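# Two-arm robot seating a round belt on two pulleys

## Task

Get the round belt seated in the grooves of both pulleys, running straight between them rather than crossed.

## Robot and tools

ROBOT. There are two arms, left_arm and right_arm, each a six-joint arm with a two-finger parallel gripper and a wrist camera. Bases (URDF root) in the scene frame: left_arm at (-0.031, +0.229, +0.003) m, right_arm at (-0.031, -0.282, +0.001) m, both turned almost not at all about z. The arm names do not match the left or right side of camera images.

FRAMES. Scene frame: origin at table-top height, halfway between the nominal bases; +z up, +x out over the table, left_arm toward +y. Printed hand positions, velocities and targets use this frame. Offsets in commands use the axes of that arm's own Hand target. A gripper's fingers point along its +z and open and close along its y. end_effector_position is the point between the finger pads, roughly 1 cm short of the tips. Printed positions and orientations may be off by a few centimetres, worse at long reach.

COMMAND ROWS. Every motion command is a row of 14 numbers, each in [-1, 1], always covering both arms: left_arm dx, dy, dz, rx, ry, rz, opening, then right_arm the same seven. dx to rz are an offset, not a pose: they count from the arm's Hand target as it stood when the action or move began, along that Hand target's axes. Scale: 1.0 = 0.6 m for dx, dy, dz and 180 degrees for rotation; rx, ry, rz form a single rotation vector. The opening is absolute: +1 fully open (0.094 m), -1 closed. Sending an offset again moves the arm on again. Six zeros re-command the present Hand target; a 0 in the opening slot means half-closed, so resend the current opening to leave a gripper alone.

TOOLS.
execute_actions(actions, cameras): actions is a list of actions; each action is a table of up to 15 rows (each a control step of 1/30 s); a short table repeats its last row to fill 15 steps. All rows of one action count from that action's start pose. Each action takes 0.5 s. Images appear only when actions is empty or cameras names them.
move(target, speed, blend, opening_speed, grip_force, blocking, cameras): drives grippers in straight lines toward target, one 14-number row or a list of up to 15 rows, every row an offset from the same starting Hand targets (not chained). speed: m/s, 0.002 to 2.9, default 0.25 (turning up to twice that in rad/s), one value or one per target. blend: m of corner rounding per target; 0 stops at each. opening_speed: rate of the opening on the -1 to +1 scale per second, at least 0.2; use it to close gently. grip_force: newtons per pad, 10 to 50, per arm or shared; it persists; lower values close slowly. blocking=false returns after about 0.5 s while motion continues. A whole move is capped at 10 s. Paths do not avoid obstacles or the other arm; avoid routing a gripper near its own base (go around it).
wait(seconds 0 to 10, cameras): lets time pass holding commands.
stop(cameras): brakes a running move.
zoom_image(camera, region [x0, y0, x1, y1] pixels, at most 504 by 504): enlarges part of the newest image of cam_high, cam_low, cam_board, cam_idler, cam_left_wrist or cam_right_wrist (all 504x504).
read_manual(section): licence texts only.
finished_scene(scene 1 or 2): ends the scene irreversibly; the belt must stay in place without the robot.

RESULTS. Each gives per-arm end_effector_position (m), end_effector_quat_wxyz, Hand target (the last commanded pose after clipping, base for the next offset), joint positions (last one the finger opening in m), joint velocities (may say within noise), joint torques (include arm weight; joints 1 to 3 wrap at ±28 N m), grip_measured on the opening scale (reads up to about 2.5 mm wide when empty, narrower than a squeezed part), Tool commands, motor temperatures. A move adds a move: line with the ending (done, off_target, moving, held, fault) and limits (paced = pose clipped, held = steps withheld). done means within 10 mm and 2 degrees; it does not mean contact or no contact.

BEHAVIOUR. Orientation commands are clipped to 40 degrees from the measured one each step. Grippers often sag or stop short, tilt, or make small moves sideways; check after each move and send the missing offset. A blocked arm keeps pushing until re-commanded back past its gripper. Faster moves hit harder and stray more. Fingers jump from light squeeze to full force (about 50 to 64 N per pad) shortly after touch; release by commanding well above grip_measured.

AVOID. Objects falling off the table or left off it (fails), dropping or releasing moving parts, fast hits on fixed or heavy things, hard pushes, the arms or grippers touching each other (can fail the scene), strain on wrist camera cables, and arm stops. Motors heat while holding loads, reaching far or pushing; at 75 °C a MOTOR HOT line shows, at 90 °C the arm folds and idles for the rest of the scene, at 100 °C it drops. The scene keeps running while you think.

Each tool is called after "Request:" as name(argument=value, ...), one argument or row to a line, values as JSON.

## Session

Request:
execute_actions(
  actions=[],
)

Scene clock: 0.00 s.
left_arm: end_effector_position=(+0.3632, +0.2135, +0.1060) grip_measured=+1.000 end_effector_quat_wxyz=(+0.605, -0.002, +0.797, +0.012) | right_arm: end_effector_position=(+0.3592, -0.3197, +0.0847) grip_measured=+1.000 end_effector_quat_wxyz=(+0.554, +0.079, +0.819, -0.126)
Joint positions: left_arm=[-0.07 1.542 0.339 0.93 -0.103 -0.012 0.094] | right_arm=[0.047 1.571 0.385 0.799 0.352 0.012 0.094]
Joint velocities: within noise
Joint torques (N m): no reading
Motor temperatures (°C): left_arm=[25 29 27 23 24 24 25] | right_arm=[24 28 26 25 26 22 23]
Heat: left arm: 29 °C; right arm: 28 °C.
Hand target: left_arm +0.3655, +0.2134, +0.1122; +0.611, -0.003, +0.791, +0.011 | right_arm +0.3621, -0.3195, +0.0914; +0.562, +0.081, +0.814, -0.124
Tool commands: left_gripper/opening=+1.0 right_gripper/opening=+1.0

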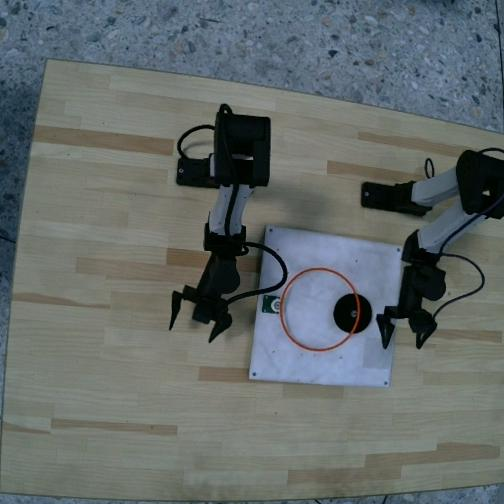

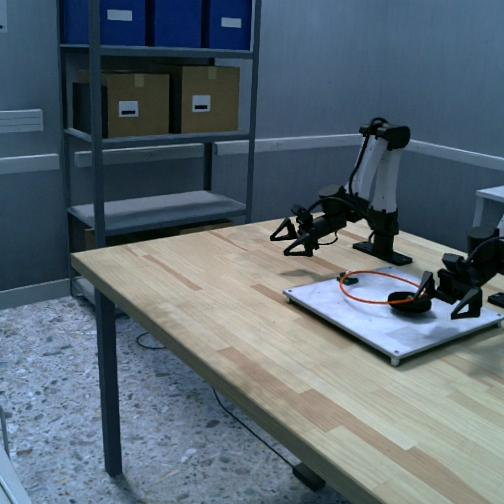

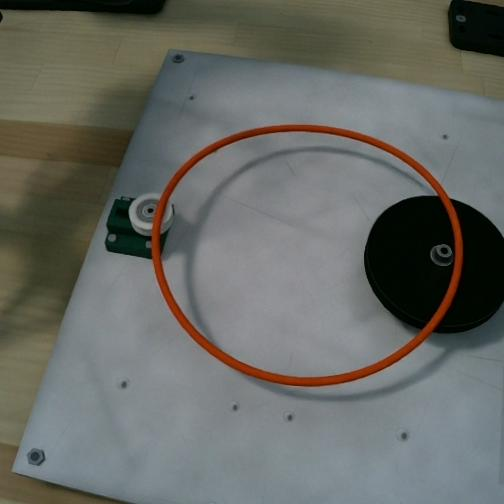

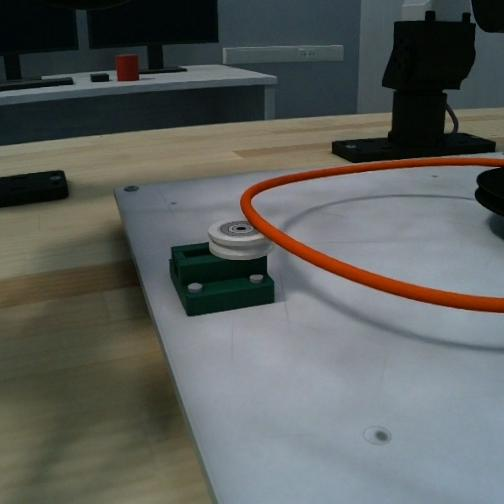

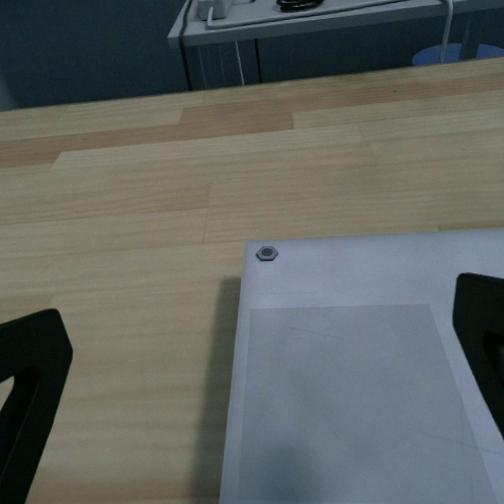

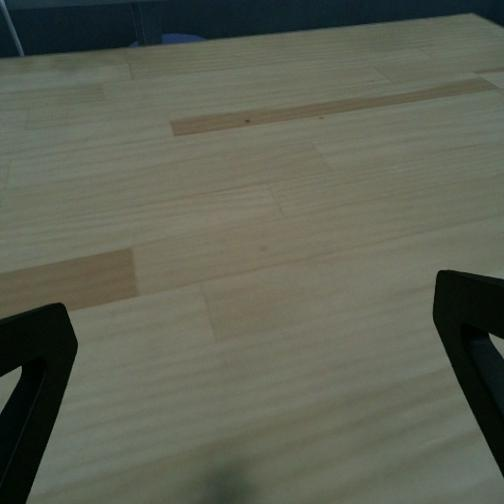

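Request:
zoom_image(
  camera="cam_high",
  region=[240, 220, 440, 400],
)

Request:
zoom_image(
  camera="cam_idler",
  region=[100, 120, 504, 360],
)

Request:
zoom_image(
  camera="cam_low",
  region=[260, 200, 504, 380],
)

Request:
zoom_image(
  camera="cam_board",
  region=[80, 100, 504, 400],
)

Scaled by 2.520 from the camera's 504x504 image, which has a finer 720x720 frame.

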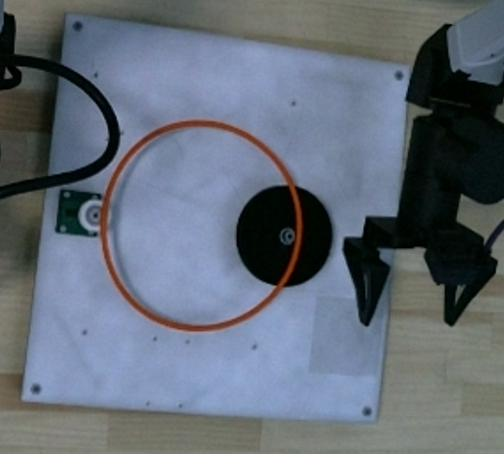

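Scaled by 1.248 from the camera's 504x504 image, which has a finer 720x720 frame.

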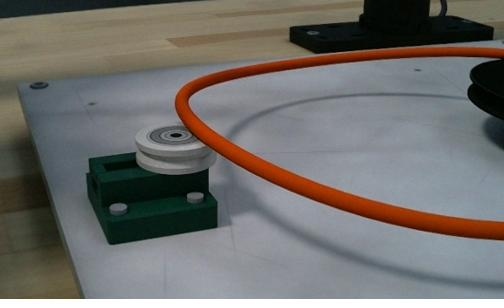

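Scaled by 2.066 from the camera's 504x504 image, which has a finer 720x720 frame.

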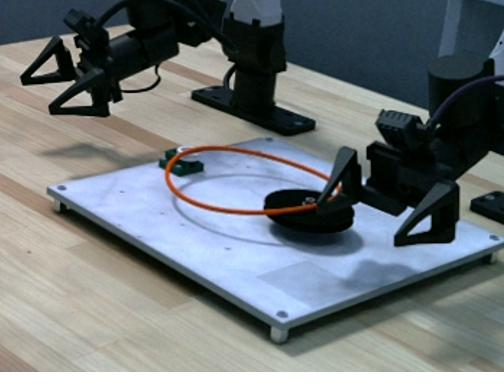

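Scaled by 1.189 from the camera's 504x504 image, which has a finer 720x720 frame.

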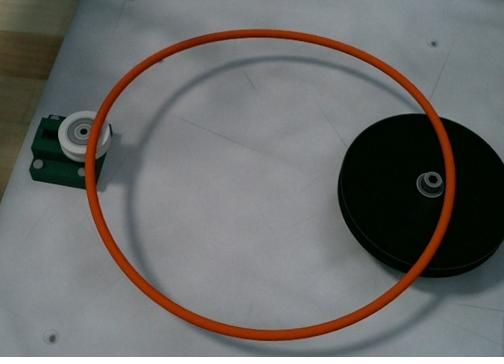

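Request:
move(
  target=[-0.187,-0.117,-0.143,0.0075,0.419,0.002,0,-0.204,0.300,-0.269,-0.084,0.381,-0.055,0],
  cameras=["all"],
)

Scene clock: 87.03 s.
left_arm: end_effector_position=(+0.3154, +0.1433, +0.2296) grip_measured=+0.002 end_effector_quat_wxyz=(+0.089, +0.003, +0.996, -0.016) | right_arm: end_effector_position=(+0.3100, -0.1020, +0.2320) grip_measured=+0.002 end_effector_quat_wxyz=(+0.096, -0.004, +0.995, +0.042)
Joint positions: left_arm=[-0.234 1.806 1.978 -1.562 -0.013 -0.241 0.047] | right_arm=[0.482 1.91 2.124 -1.577 0.016 0.485 0.047]
Joint torques (N m): left_arm=[-0.73 -8.69 8.09 0.54 -0.01 -0.21] | right_arm=[0.38 -11.66 8.39 0.7 -0.08 0.04]
Motor temperatures (°C): left_arm=[25 32 32 36 24 24 25] | right_arm=[24 34 30 34 25 22 23]
Heat: left arm: 36 °C; right arm: 34 °C.
Hand target: left_arm +0.3121, +0.1405, +0.2413; +0.000, +0.000, +1.000, +0.000 | right_arm +0.3099, -0.0989, +0.2400; +0.001, +0.000, +1.000, -0.001
Off the commanded pose: left_arm 0.013 m, 10 deg | right_arm 0.009 m, 12 deg.
joint sent to its limit (left arm) — joint 4 (wrist pitch), lower limit. The joint targets are off in orientation, not in position.
joint sent to its limit (right arm) — joint 4 (wrist pitch), lower limit. The joint targets are off in orientation, not in position.
move: off_target (left_arm, right_arm)

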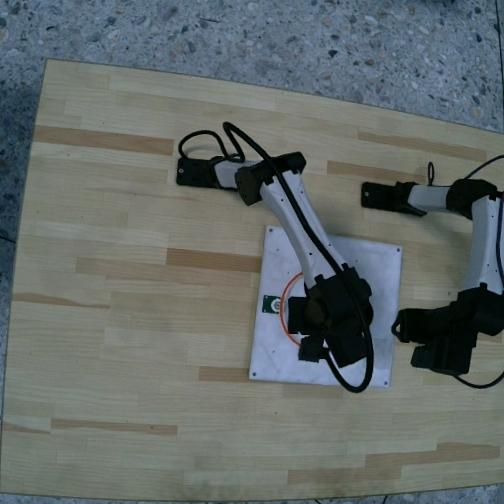

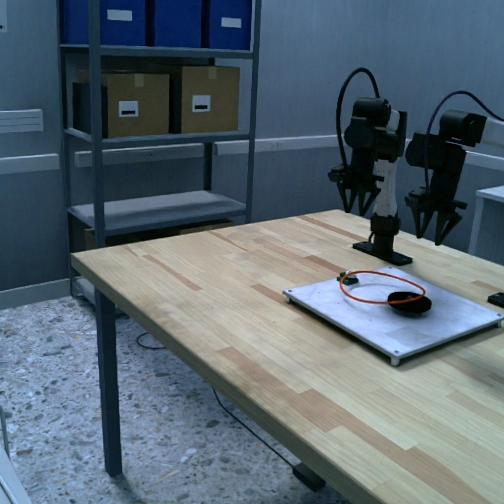

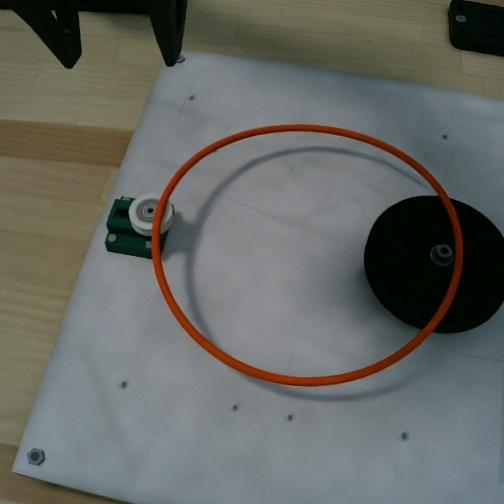

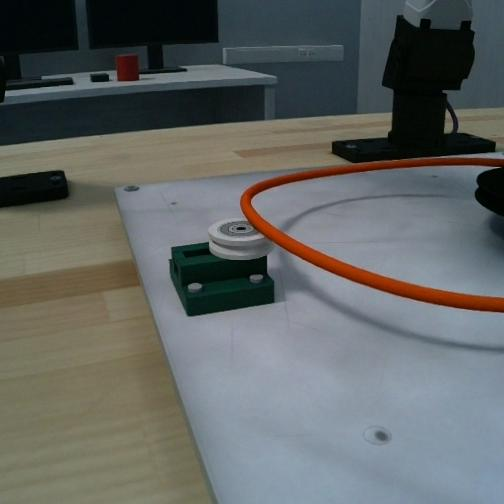

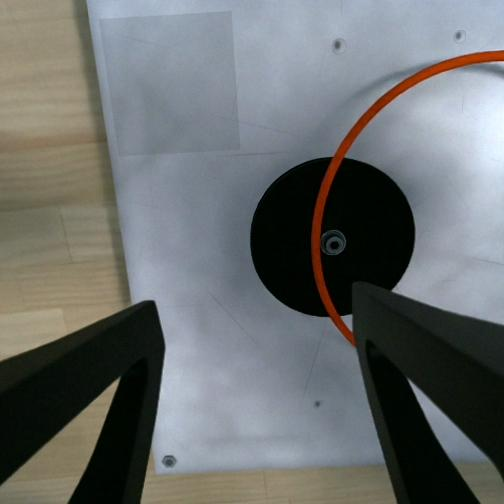

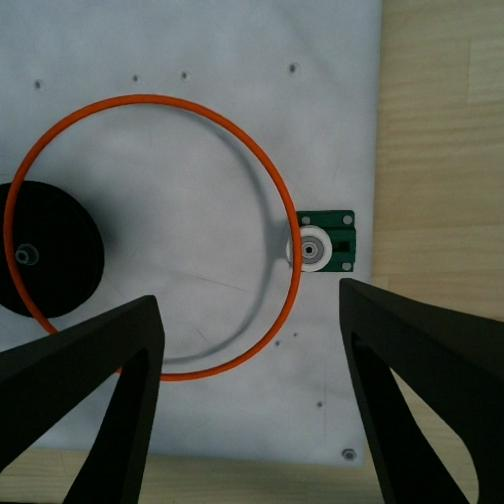

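Request:
move(
  target=[0.042,-0.064,0.202,0,-0.05,0,0,0.052,-0.018,0.2,0,-0.05,0,0],
  cameras=["all"],
  speed=0.15,
)

Scene clock: 126.60 s.
left_arm: end_effector_position=(+0.2828, +0.1024, +0.1109) grip_measured=+0.002 end_effector_quat_wxyz=(+0.053, +0.005, +0.999, +0.003) | right_arm: end_effector_position=(+0.2776, -0.1112, +0.1111) grip_measured=+0.002 end_effector_quat_wxyz=(+0.059, -0.002, +0.998, -0.007)
Joint positions: left_arm=[-0.393 1.736 1.421 -1.16 -0.048 -0.397 0.047] | right_arm=[0.531 1.791 1.492 -1.178 0.073 0.535 0.047]
Joint torques (N m): left_arm=[-0.59 -9.74 5.78 0.74 -0.29 -0.22] | right_arm=[0.66 -14.15 5.5 0.72 0.2 0.03]
Motor temperatures (°C): left_arm=[25 38 36 30 24 24 25] | right_arm=[24 38 32 30 25 22 23]
Heat: left arm: 38 °C; right arm: 38 °C.
Hand target: left_arm +0.2868, +0.1020, +0.1200; +0.078, +0.000, +0.997, +0.000 | right_arm +0.2790, -0.1101, +0.1200; +0.080, +0.000, +0.997, -0.001
Off the commanded pose: left_arm 0.010 m, 3 deg | right_arm 0.009 m, 2 deg.
move: off_target (left_arm)

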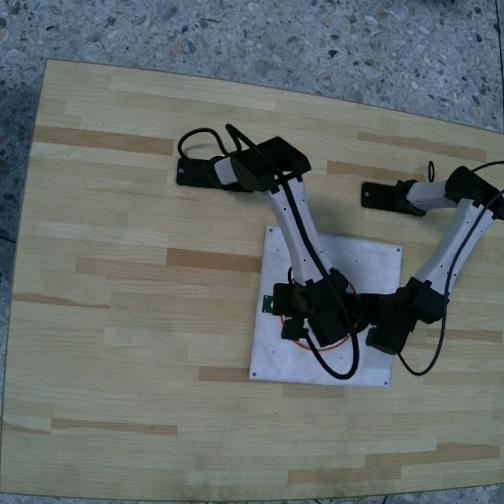

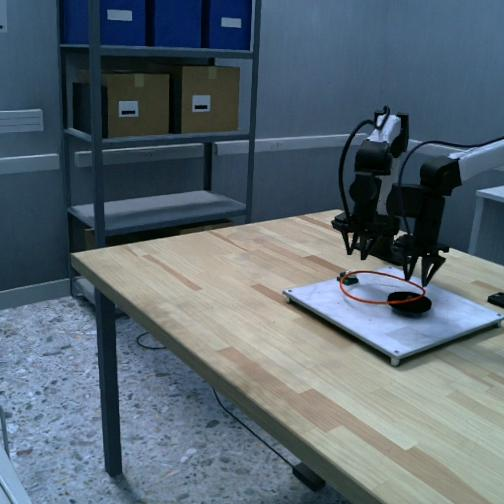

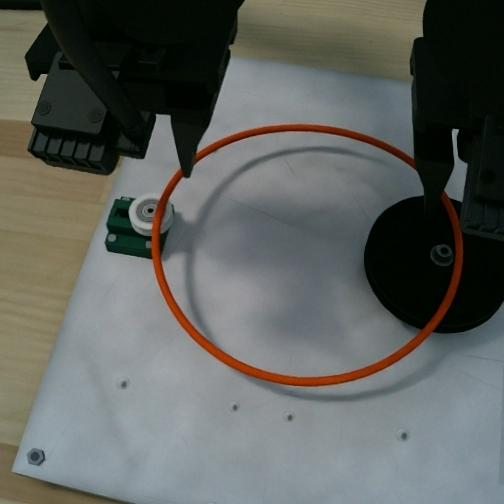

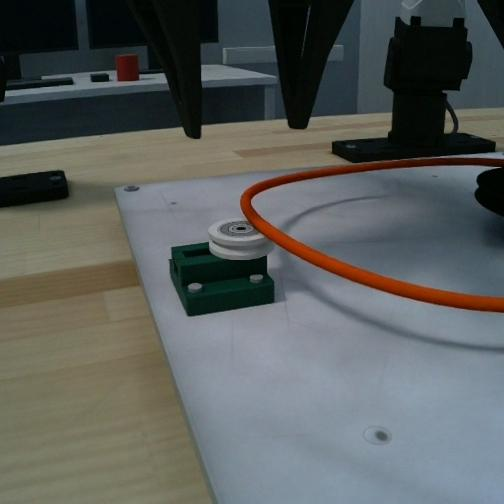

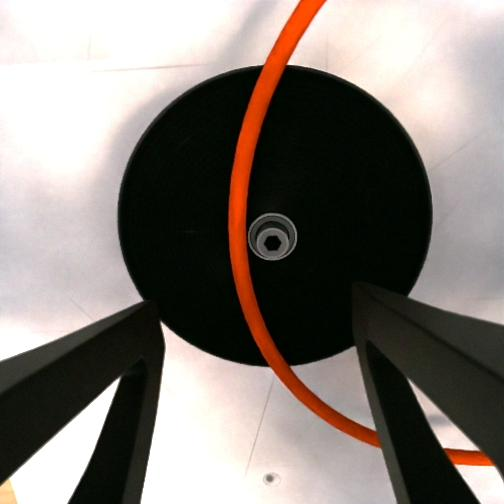

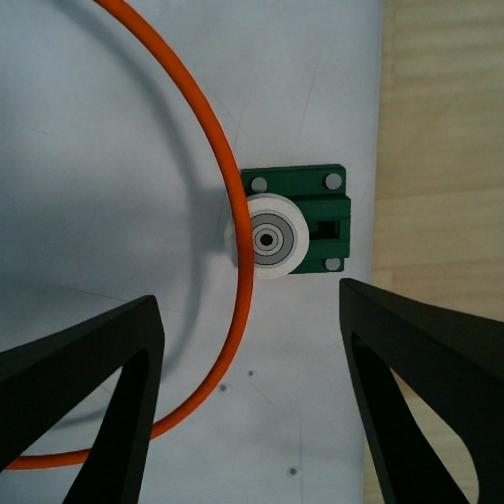

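Request:
move(
  target=[-0.0043,0.0083,0.0362,0,0,0,0,-0.0052,0.0033,0.0363,0,0,0,0],
  cameras=["all"],
  speed=0.1,
)

Request:
zoom_image(
  camera="cam_low",
  region=[300, 200, 480, 340],
)

Scene clock: 148.53 s.
left_arm: end_effector_position=(+0.2874, +0.1053, +0.0959) grip_measured=+0.002 end_effector_quat_wxyz=(+0.062, -0.001, +0.998, +0.000) | right_arm: end_effector_position=(+0.2833, -0.1078, +0.1003) grip_measured=+0.002 end_effector_quat_wxyz=(+0.072, -0.001, +0.997, +0.000)
Joint positions: left_arm=[-0.381 1.736 1.359 -1.079 -0.048 -0.395 0.047] | right_arm=[0.531 1.791 1.445 -1.101 0.073 0.535 0.047]
Joint torques (N m): left_arm=[0.23 -8.09 5.76 0.78 -0.26 0.02] | right_arm=[0.43 -11 5.31 0.79 0.17 -0.03]
Motor temperatures (°C): left_arm=[25 45 34 30 24 24 25] | right_arm=[24 45 32 29 25 22 23]
Heat: left arm: 45 °C; right arm: 45 °C.
Hand target: left_arm +0.2927, +0.1071, +0.0989; +0.078, +0.000, +0.997, +0.000 | right_arm +0.2855, -0.1081, +0.0990; +0.080, +0.000, +0.997, -0.001
Off the commanded pose: left_arm 0.006 m, 2 deg | right_arm 0.003 m, 1 deg.
move: done

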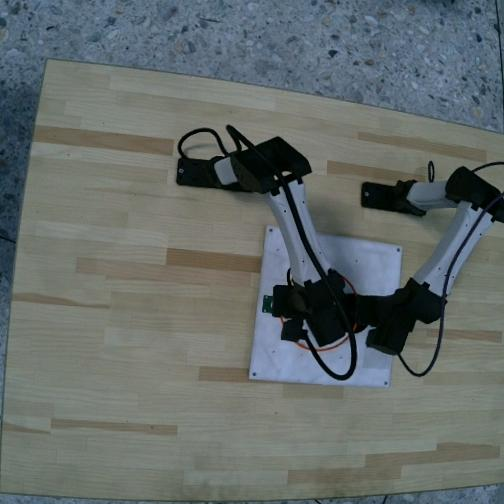

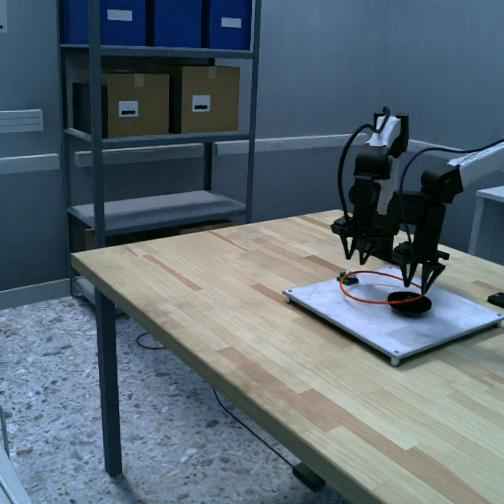

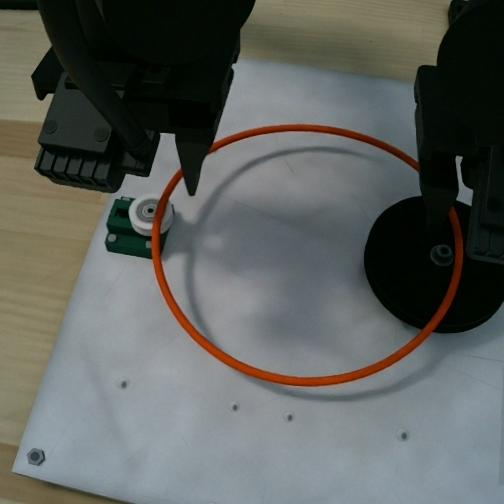

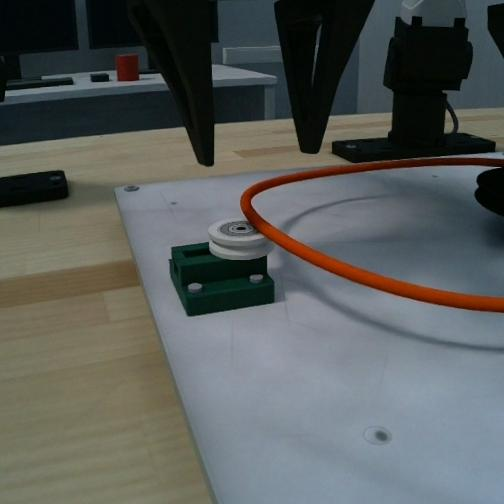

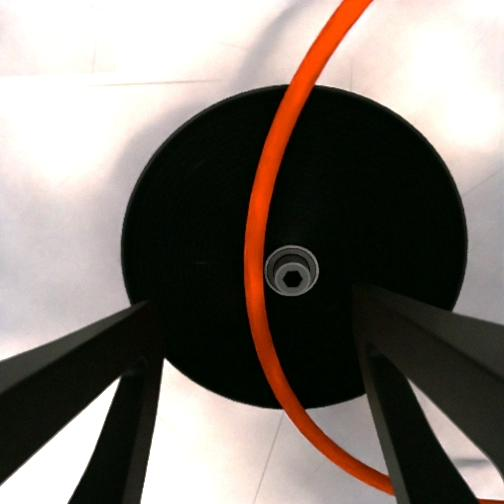

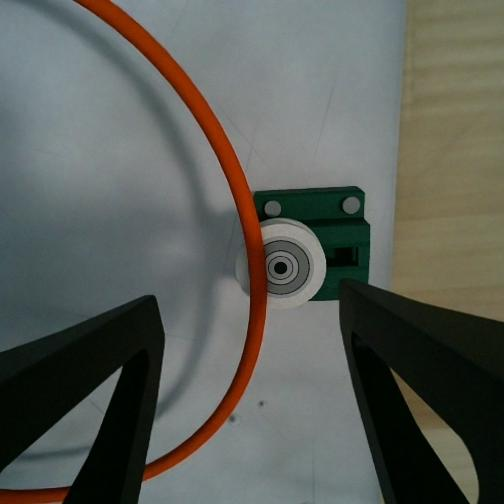

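Scaled by 2.800 from the camera's 504x504 image, which has a finer 720x720 frame.

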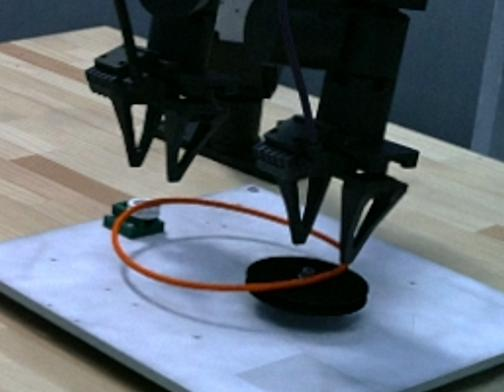

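Request:
move(
  target=[-0.0037,0,0.0205,0,0,0,0,-0.0031,0,0.0255,0,0,0,0],
  cameras=["all"],
  speed=0.06,
)

Request:
zoom_image(
  camera="cam_low",
  region=[320, 230, 460, 330],
)

Scene clock: 166.53 s.
left_arm: end_effector_position=(+0.2918, +0.1049, +0.0907) grip_measured=+0.002 end_effector_quat_wxyz=(+0.072, -0.002, +0.997, -0.004) | right_arm: end_effector_position=(+0.2864, -0.1059, +0.0885) grip_measured=+0.002 end_effector_quat_wxyz=(+0.076, -0.001, +0.997, +0.003)
Joint positions: left_arm=[-0.377 1.736 1.336 -1.035 -0.048 -0.391 0.047] | right_arm=[0.531 1.802 1.411 -1.046 0.073 0.535 0.047]
Joint torques (N m): left_arm=[0.4 -6.43 5.9 0.83 -0.24 0.02] | right_arm=[-0.4 -9.99 5.48 0.83 0.13 -0.05]
Heat: left arm: 45 °C; right arm: 44 °C.
Hand target: left_arm +0.2968, +0.1071, +0.0872; +0.078, +0.000, +0.997, +0.000 | right_arm +0.2899, -0.1081, +0.0843; +0.080, +0.000, +0.997, -0.001
Off the commanded pose: left_arm 0.007 m, 1 deg | right_arm 0.006 m, 1 deg.
move: done

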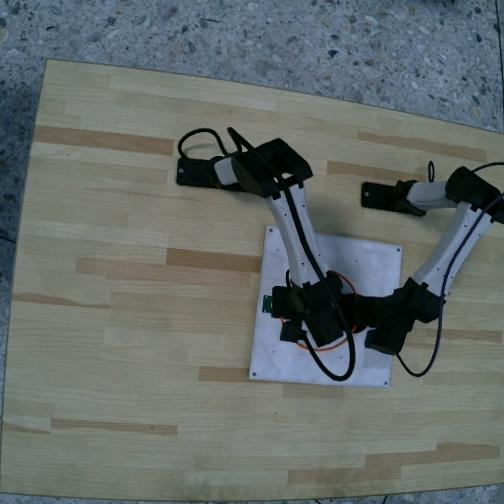

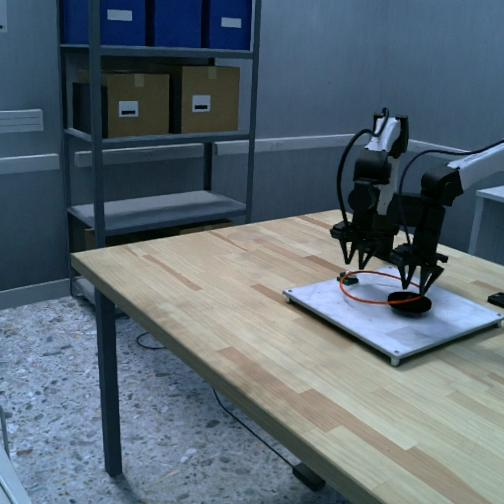

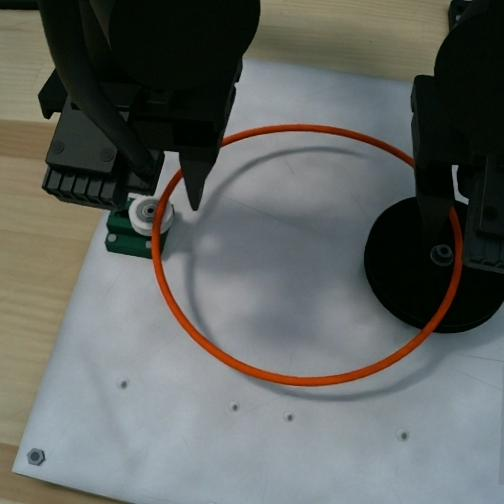

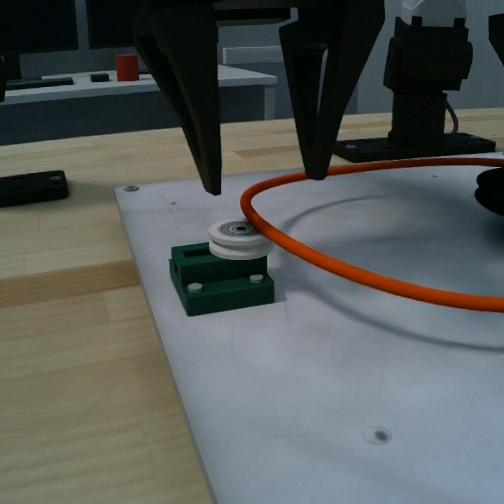

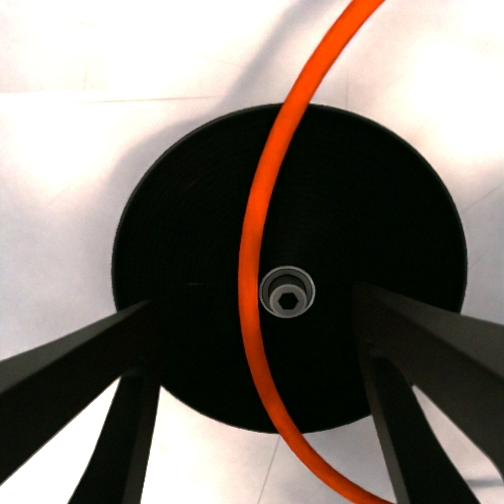

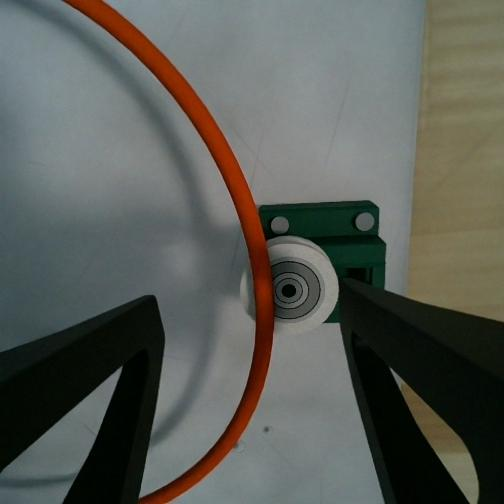

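Scaled by 3.600 from the camera's 504x504 image, which has a finer 720x720 frame.

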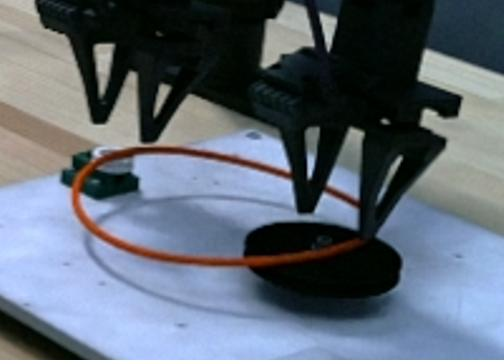

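Request:
move(
  target=[0.0032,0.005,0.0097,0,0,0,0,0.0027,-0.005,0.0165,0,0,0,0],
  cameras=["cam_low","cam_idler","cam_left_wrist","cam_right_wrist"],
  speed=0.05,
)

Request:
zoom_image(
  camera="cam_low",
  region=[320, 230, 460, 330],
)

Scene clock: 187.37 s.
left_arm: end_effector_position=(+0.2908, +0.1080, +0.0835) grip_measured=+0.002 end_effector_quat_wxyz=(+0.070, -0.002, +0.998, -0.002) | right_arm: end_effector_position=(+0.2866, -0.1086, +0.0790) grip_measured=+0.002 end_effector_quat_wxyz=(+0.077, +0.000, +0.997, +0.003)
Joint positions: left_arm=[-0.369 1.736 1.307 -1.01 -0.048 -0.384 0.047] | right_arm=[0.525 1.802 1.373 -1.006 0.073 0.53 0.047]
Joint torques (N m): left_arm=[0.38 -6.71 5.86 0.8 -0.24 0.02] | right_arm=[-0.31 -10.14 5.45 0.79 0.11 -0.15]
Heat: left arm: 43 °C; right arm: 42 °C.
Hand target: left_arm +0.2958, +0.1101, +0.0811; +0.078, +0.000, +0.997, +0.000 | right_arm +0.2898, -0.1111, +0.0742; +0.080, +0.000, +0.997, -0.001
Off the commanded pose: left_arm 0.006 m, 1 deg | right_arm 0.006 m, 1 deg.
move: done
Images, in order (width x height): cam_low 504x504, cam_idler 504x504, cam_left_wrist 504x504, cam_right_wrist 504x504.

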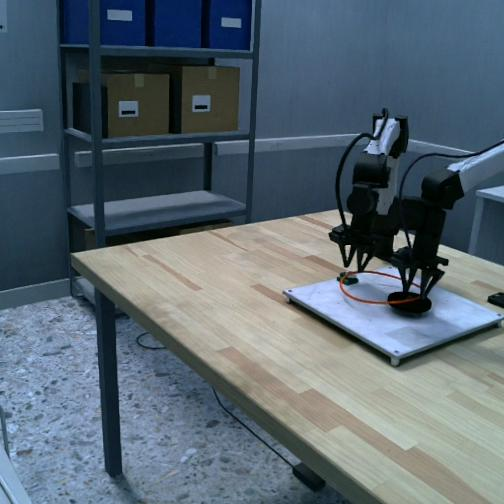

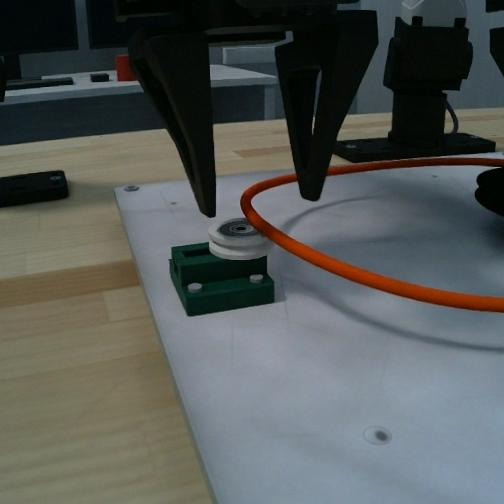

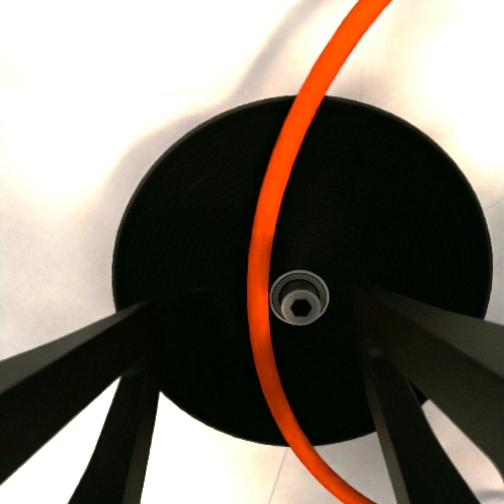

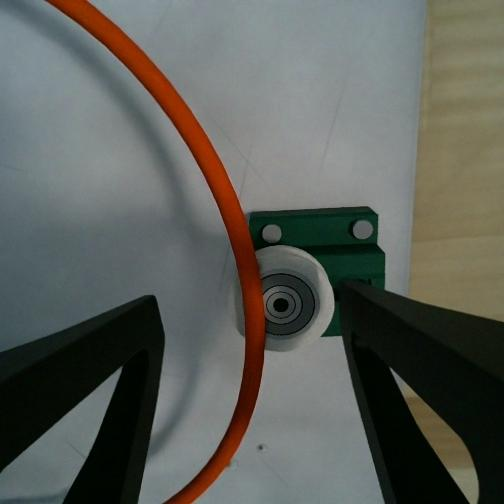

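Scaled by 3.600 from the camera's 504x504 image, which has a finer 720x720 frame.

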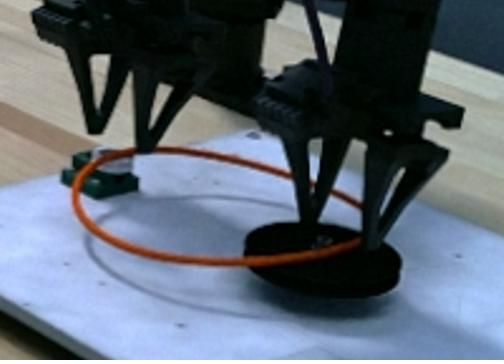

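Request:
move(
  target=[0,0,0,0,0,0,0,0.0013,0,0.009,0,0,0,0],
  cameras=["cam_low","cam_idler","cam_right_wrist"],
  speed=0.05,
)

Request:
zoom_image(
  camera="cam_idler",
  region=[120, 140, 360, 300],
)

Scene clock: 198.70 s.
left_arm: end_effector_position=(+0.2908, +0.1080, +0.0835) grip_measured=+0.002 end_effector_quat_wxyz=(+0.071, -0.002, +0.998, -0.002) | right_arm: end_effector_position=(+0.2867, -0.1085, +0.0735) grip_measured=+0.002 end_effector_quat_wxyz=(+0.077, -0.001, +0.997, +0.003)
Joint positions: left_arm=[-0.369 1.736 1.307 -1.009 -0.048 -0.384 0.047] | right_arm=[0.525 1.807 1.356 -0.985 0.073 0.53 0.047]
Joint torques (N m): left_arm=[0.39 -6.69 5.81 0.81 -0.25 0.02] | right_arm=[-0.31 -9.88 5.5 0.77 0.16 -0.1]
Heat: left arm: 42 °C; right arm: 41 °C.
Hand target: left_arm +0.2958, +0.1101, +0.0811; +0.078, +0.000, +0.997, +0.000 | right_arm +0.2899, -0.1111, +0.0688; +0.080, +0.000, +0.997, -0.001
Off the commanded pose: left_arm 0.006 m, 1 deg | right_arm 0.006 m, 1 deg.
move: done
Images, in order (width x height): cam_low 504x504, cam_idler 504x504, cam_right_wrist 504x504.

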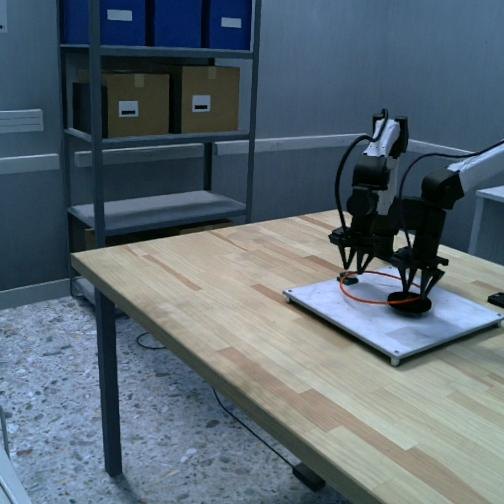

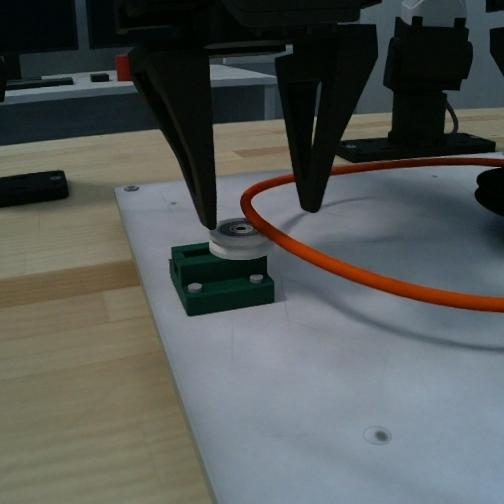

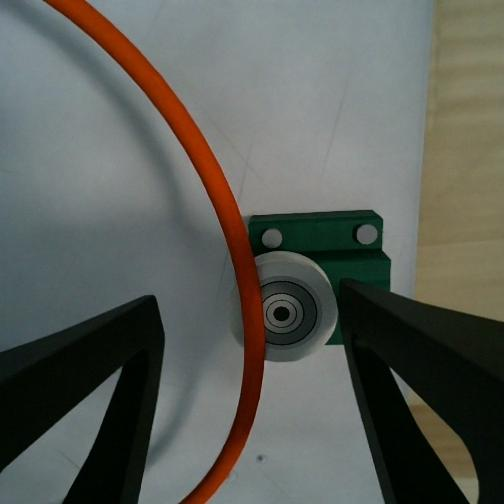

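Scaled by 2.100 from the camera's 504x504 image, which has a finer 720x720 frame.

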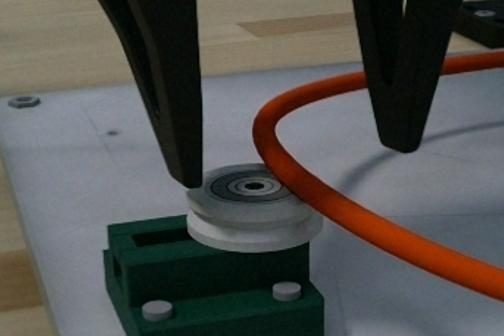

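Request:
move(
  target=[0,0,0,0,0,0,-0.94,0.0003,0,0.002,0,0,0,-0.94],
  cameras=["cam_low","cam_idler","cam_board","cam_left_wrist","cam_right_wrist"],
  opening_speed=0.5,
)

Request:
zoom_image(
  camera="cam_idler",
  region=[120, 140, 360, 300],
)

Request:
zoom_image(
  camera="cam_low",
  region=[320, 230, 460, 330],
)

Scene clock: 210.27 s.
left_arm: end_effector_position=(+0.2909, +0.1079, +0.0835) grip_measured=-0.938 end_effector_quat_wxyz=(+0.071, -0.001, +0.997, -0.003) | right_arm: end_effector_position=(+0.2879, -0.1078, +0.0737) grip_measured=-0.938 end_effector_quat_wxyz=(+0.080, -0.001, +0.997, +0.004)
Joint positions: left_arm=[-0.369 1.736 1.307 -1.009 -0.048 -0.384 0.003] | right_arm=[0.525 1.807 1.356 -0.979 0.074 0.529 0.003]
Joint torques (N m): left_arm=[0.4 -6.67 5.83 0.82 -0.23 0.02] | right_arm=[-0.28 -10.17 5 0.85 0.11 -0.12]
Heat: left arm: 42 °C; right arm: 42 °C.
Hand target: left_arm +0.2958, +0.1101, +0.0811; +0.078, +0.000, +0.997, +0.000 | right_arm +0.2899, -0.1112, +0.0675; +0.080, +0.000, +0.997, -0.001
Off the commanded pose: left_arm 0.006 m, 1 deg | right_arm 0.007 m, 1 deg.
move: done
Images, in order (width x height): cam_low 504x504, cam_board 504x504, cam_idler 504x504, cam_left_wrist 504x504, cam_right_wrist 504x504.

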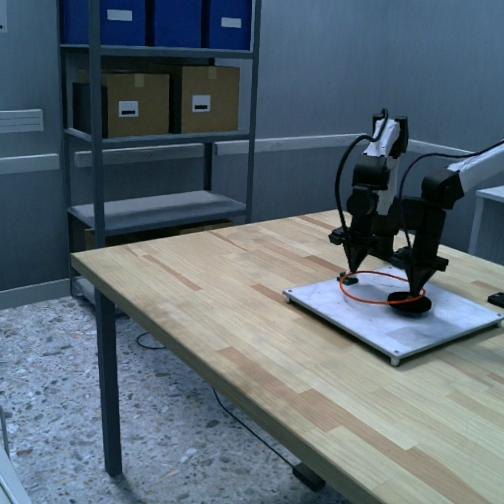

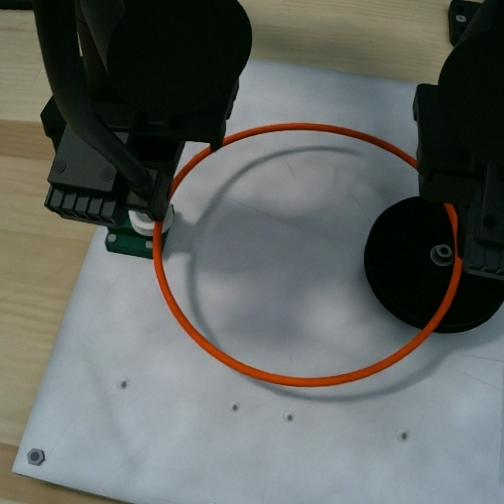

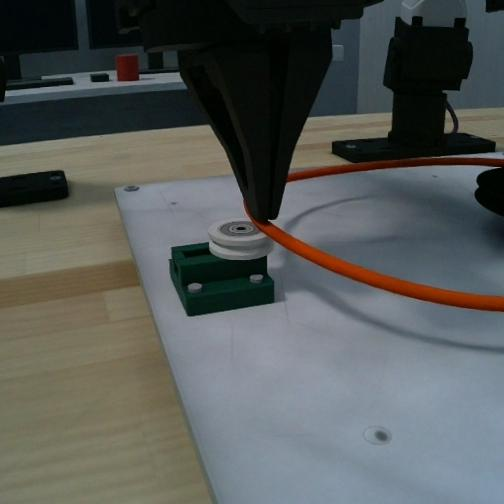

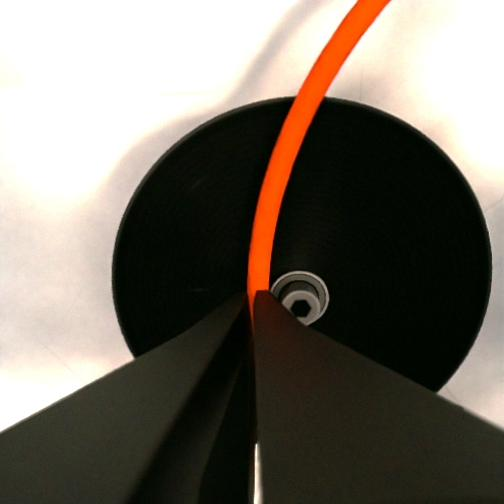

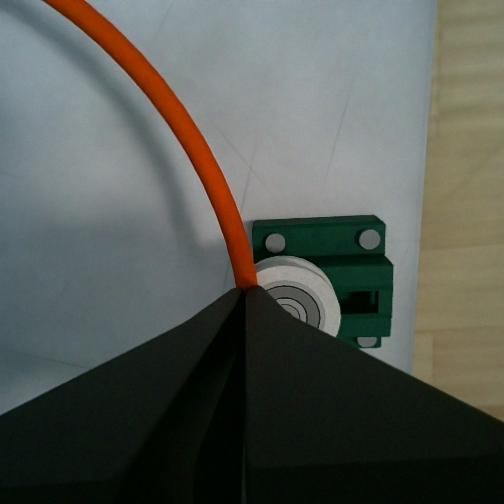

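Scaled by 2.100 from the camera's 504x504 image, which has a finer 720x720 frame.

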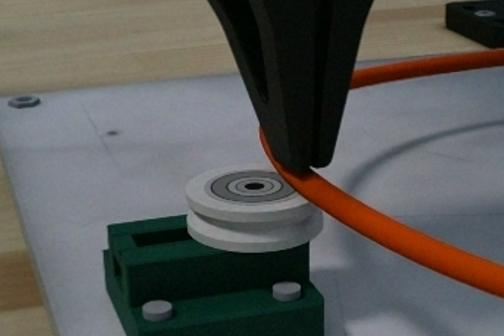

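Scaled by 3.600 from the camera's 504x504 image, which has a finer 720x720 frame.

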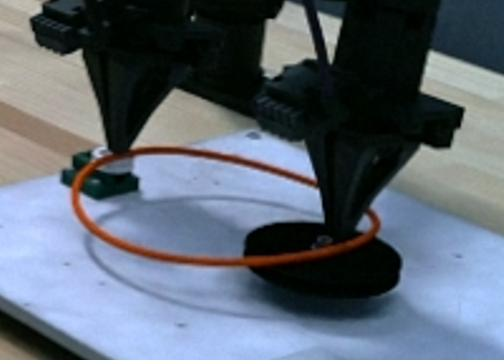

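Request:
move(
  target=[
    [0,0,0,0,0,0,-1,0,0,0,0,0,0,-1],
    [0,0,-0.042,0,0,0,-1,0,0,-0.042,0,0,0,-1],
  ],
  cameras=["cam_low","cam_idler","cam_board","cam_left_wrist","cam_right_wrist"],
  speed=0.06,
)

Scene clock: 222.70 s.
left_arm: end_effector_position=(+0.2878, +0.1092, +0.0924) grip_measured=-0.990 end_effector_quat_wxyz=(+0.061, -0.001, +0.998, +0.001) | right_arm: end_effector_position=(+0.2787, -0.1136, +0.0769) grip_measured=-0.987 end_effector_quat_wxyz=(+0.059, -0.001, +0.998, -0.009)
Joint positions: left_arm=[-0.369 1.736 1.346 -1.067 -0.048 -0.384 0] | right_arm=[0.525 1.807 1.374 -1.045 0.075 0.529 0.001]
Joint velocities: left_arm=[within noise] | right_arm=[-0.012 -0.017 -0.017 -0.037 -0.007 -0.154 -0.001]
Joint torques (N m): left_arm=[-0.06 -9.06 8.44 0.44 -0.25 -0.06] | right_arm=[0.18 -13 9.31 0.52 0.11 0]
Heat: left arm: 42 °C; right arm: 43 °C.
Hand target: left_arm +0.2919, +0.1100, +0.1060; +0.078, +0.000, +0.997, +0.000 | right_arm +0.2859, -0.1111, +0.0924; +0.080, +0.000, +0.997, -0.001
Off the commanded pose: left_arm 0.014 m, 2 deg | right_arm 0.017 m, 3 deg.
move: off_target (left_arm, right_arm)
Images, in order (width x height): cam_low 504x504, cam_board 504x504, cam_idler 504x504, cam_left_wrist 504x504, cam_right_wrist 504x504.

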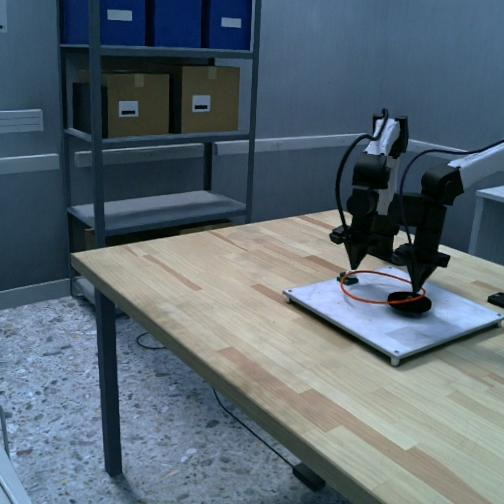

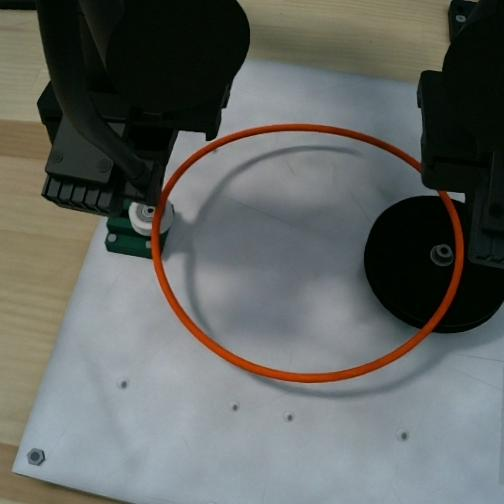

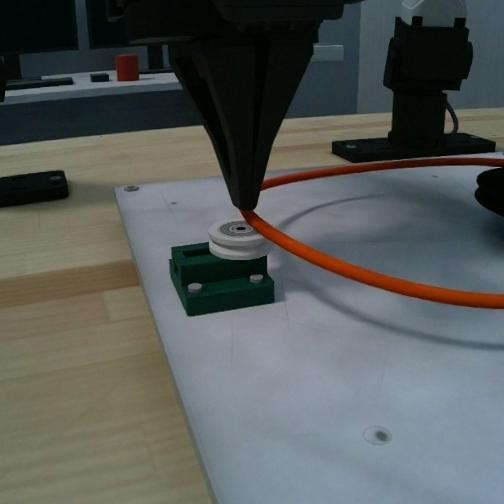

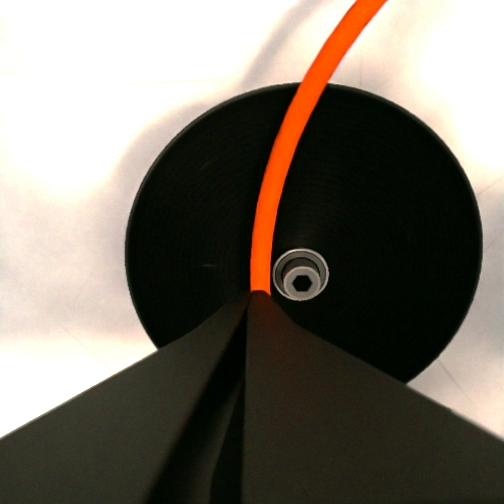

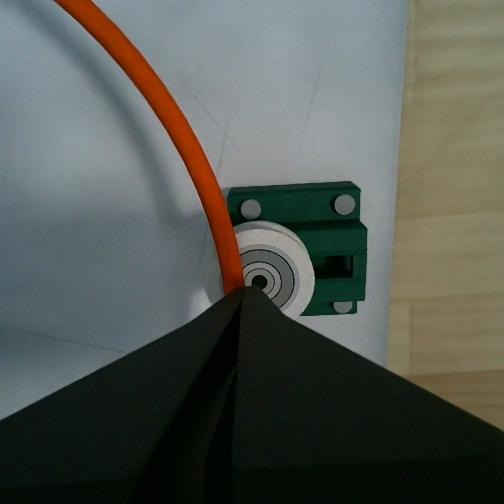

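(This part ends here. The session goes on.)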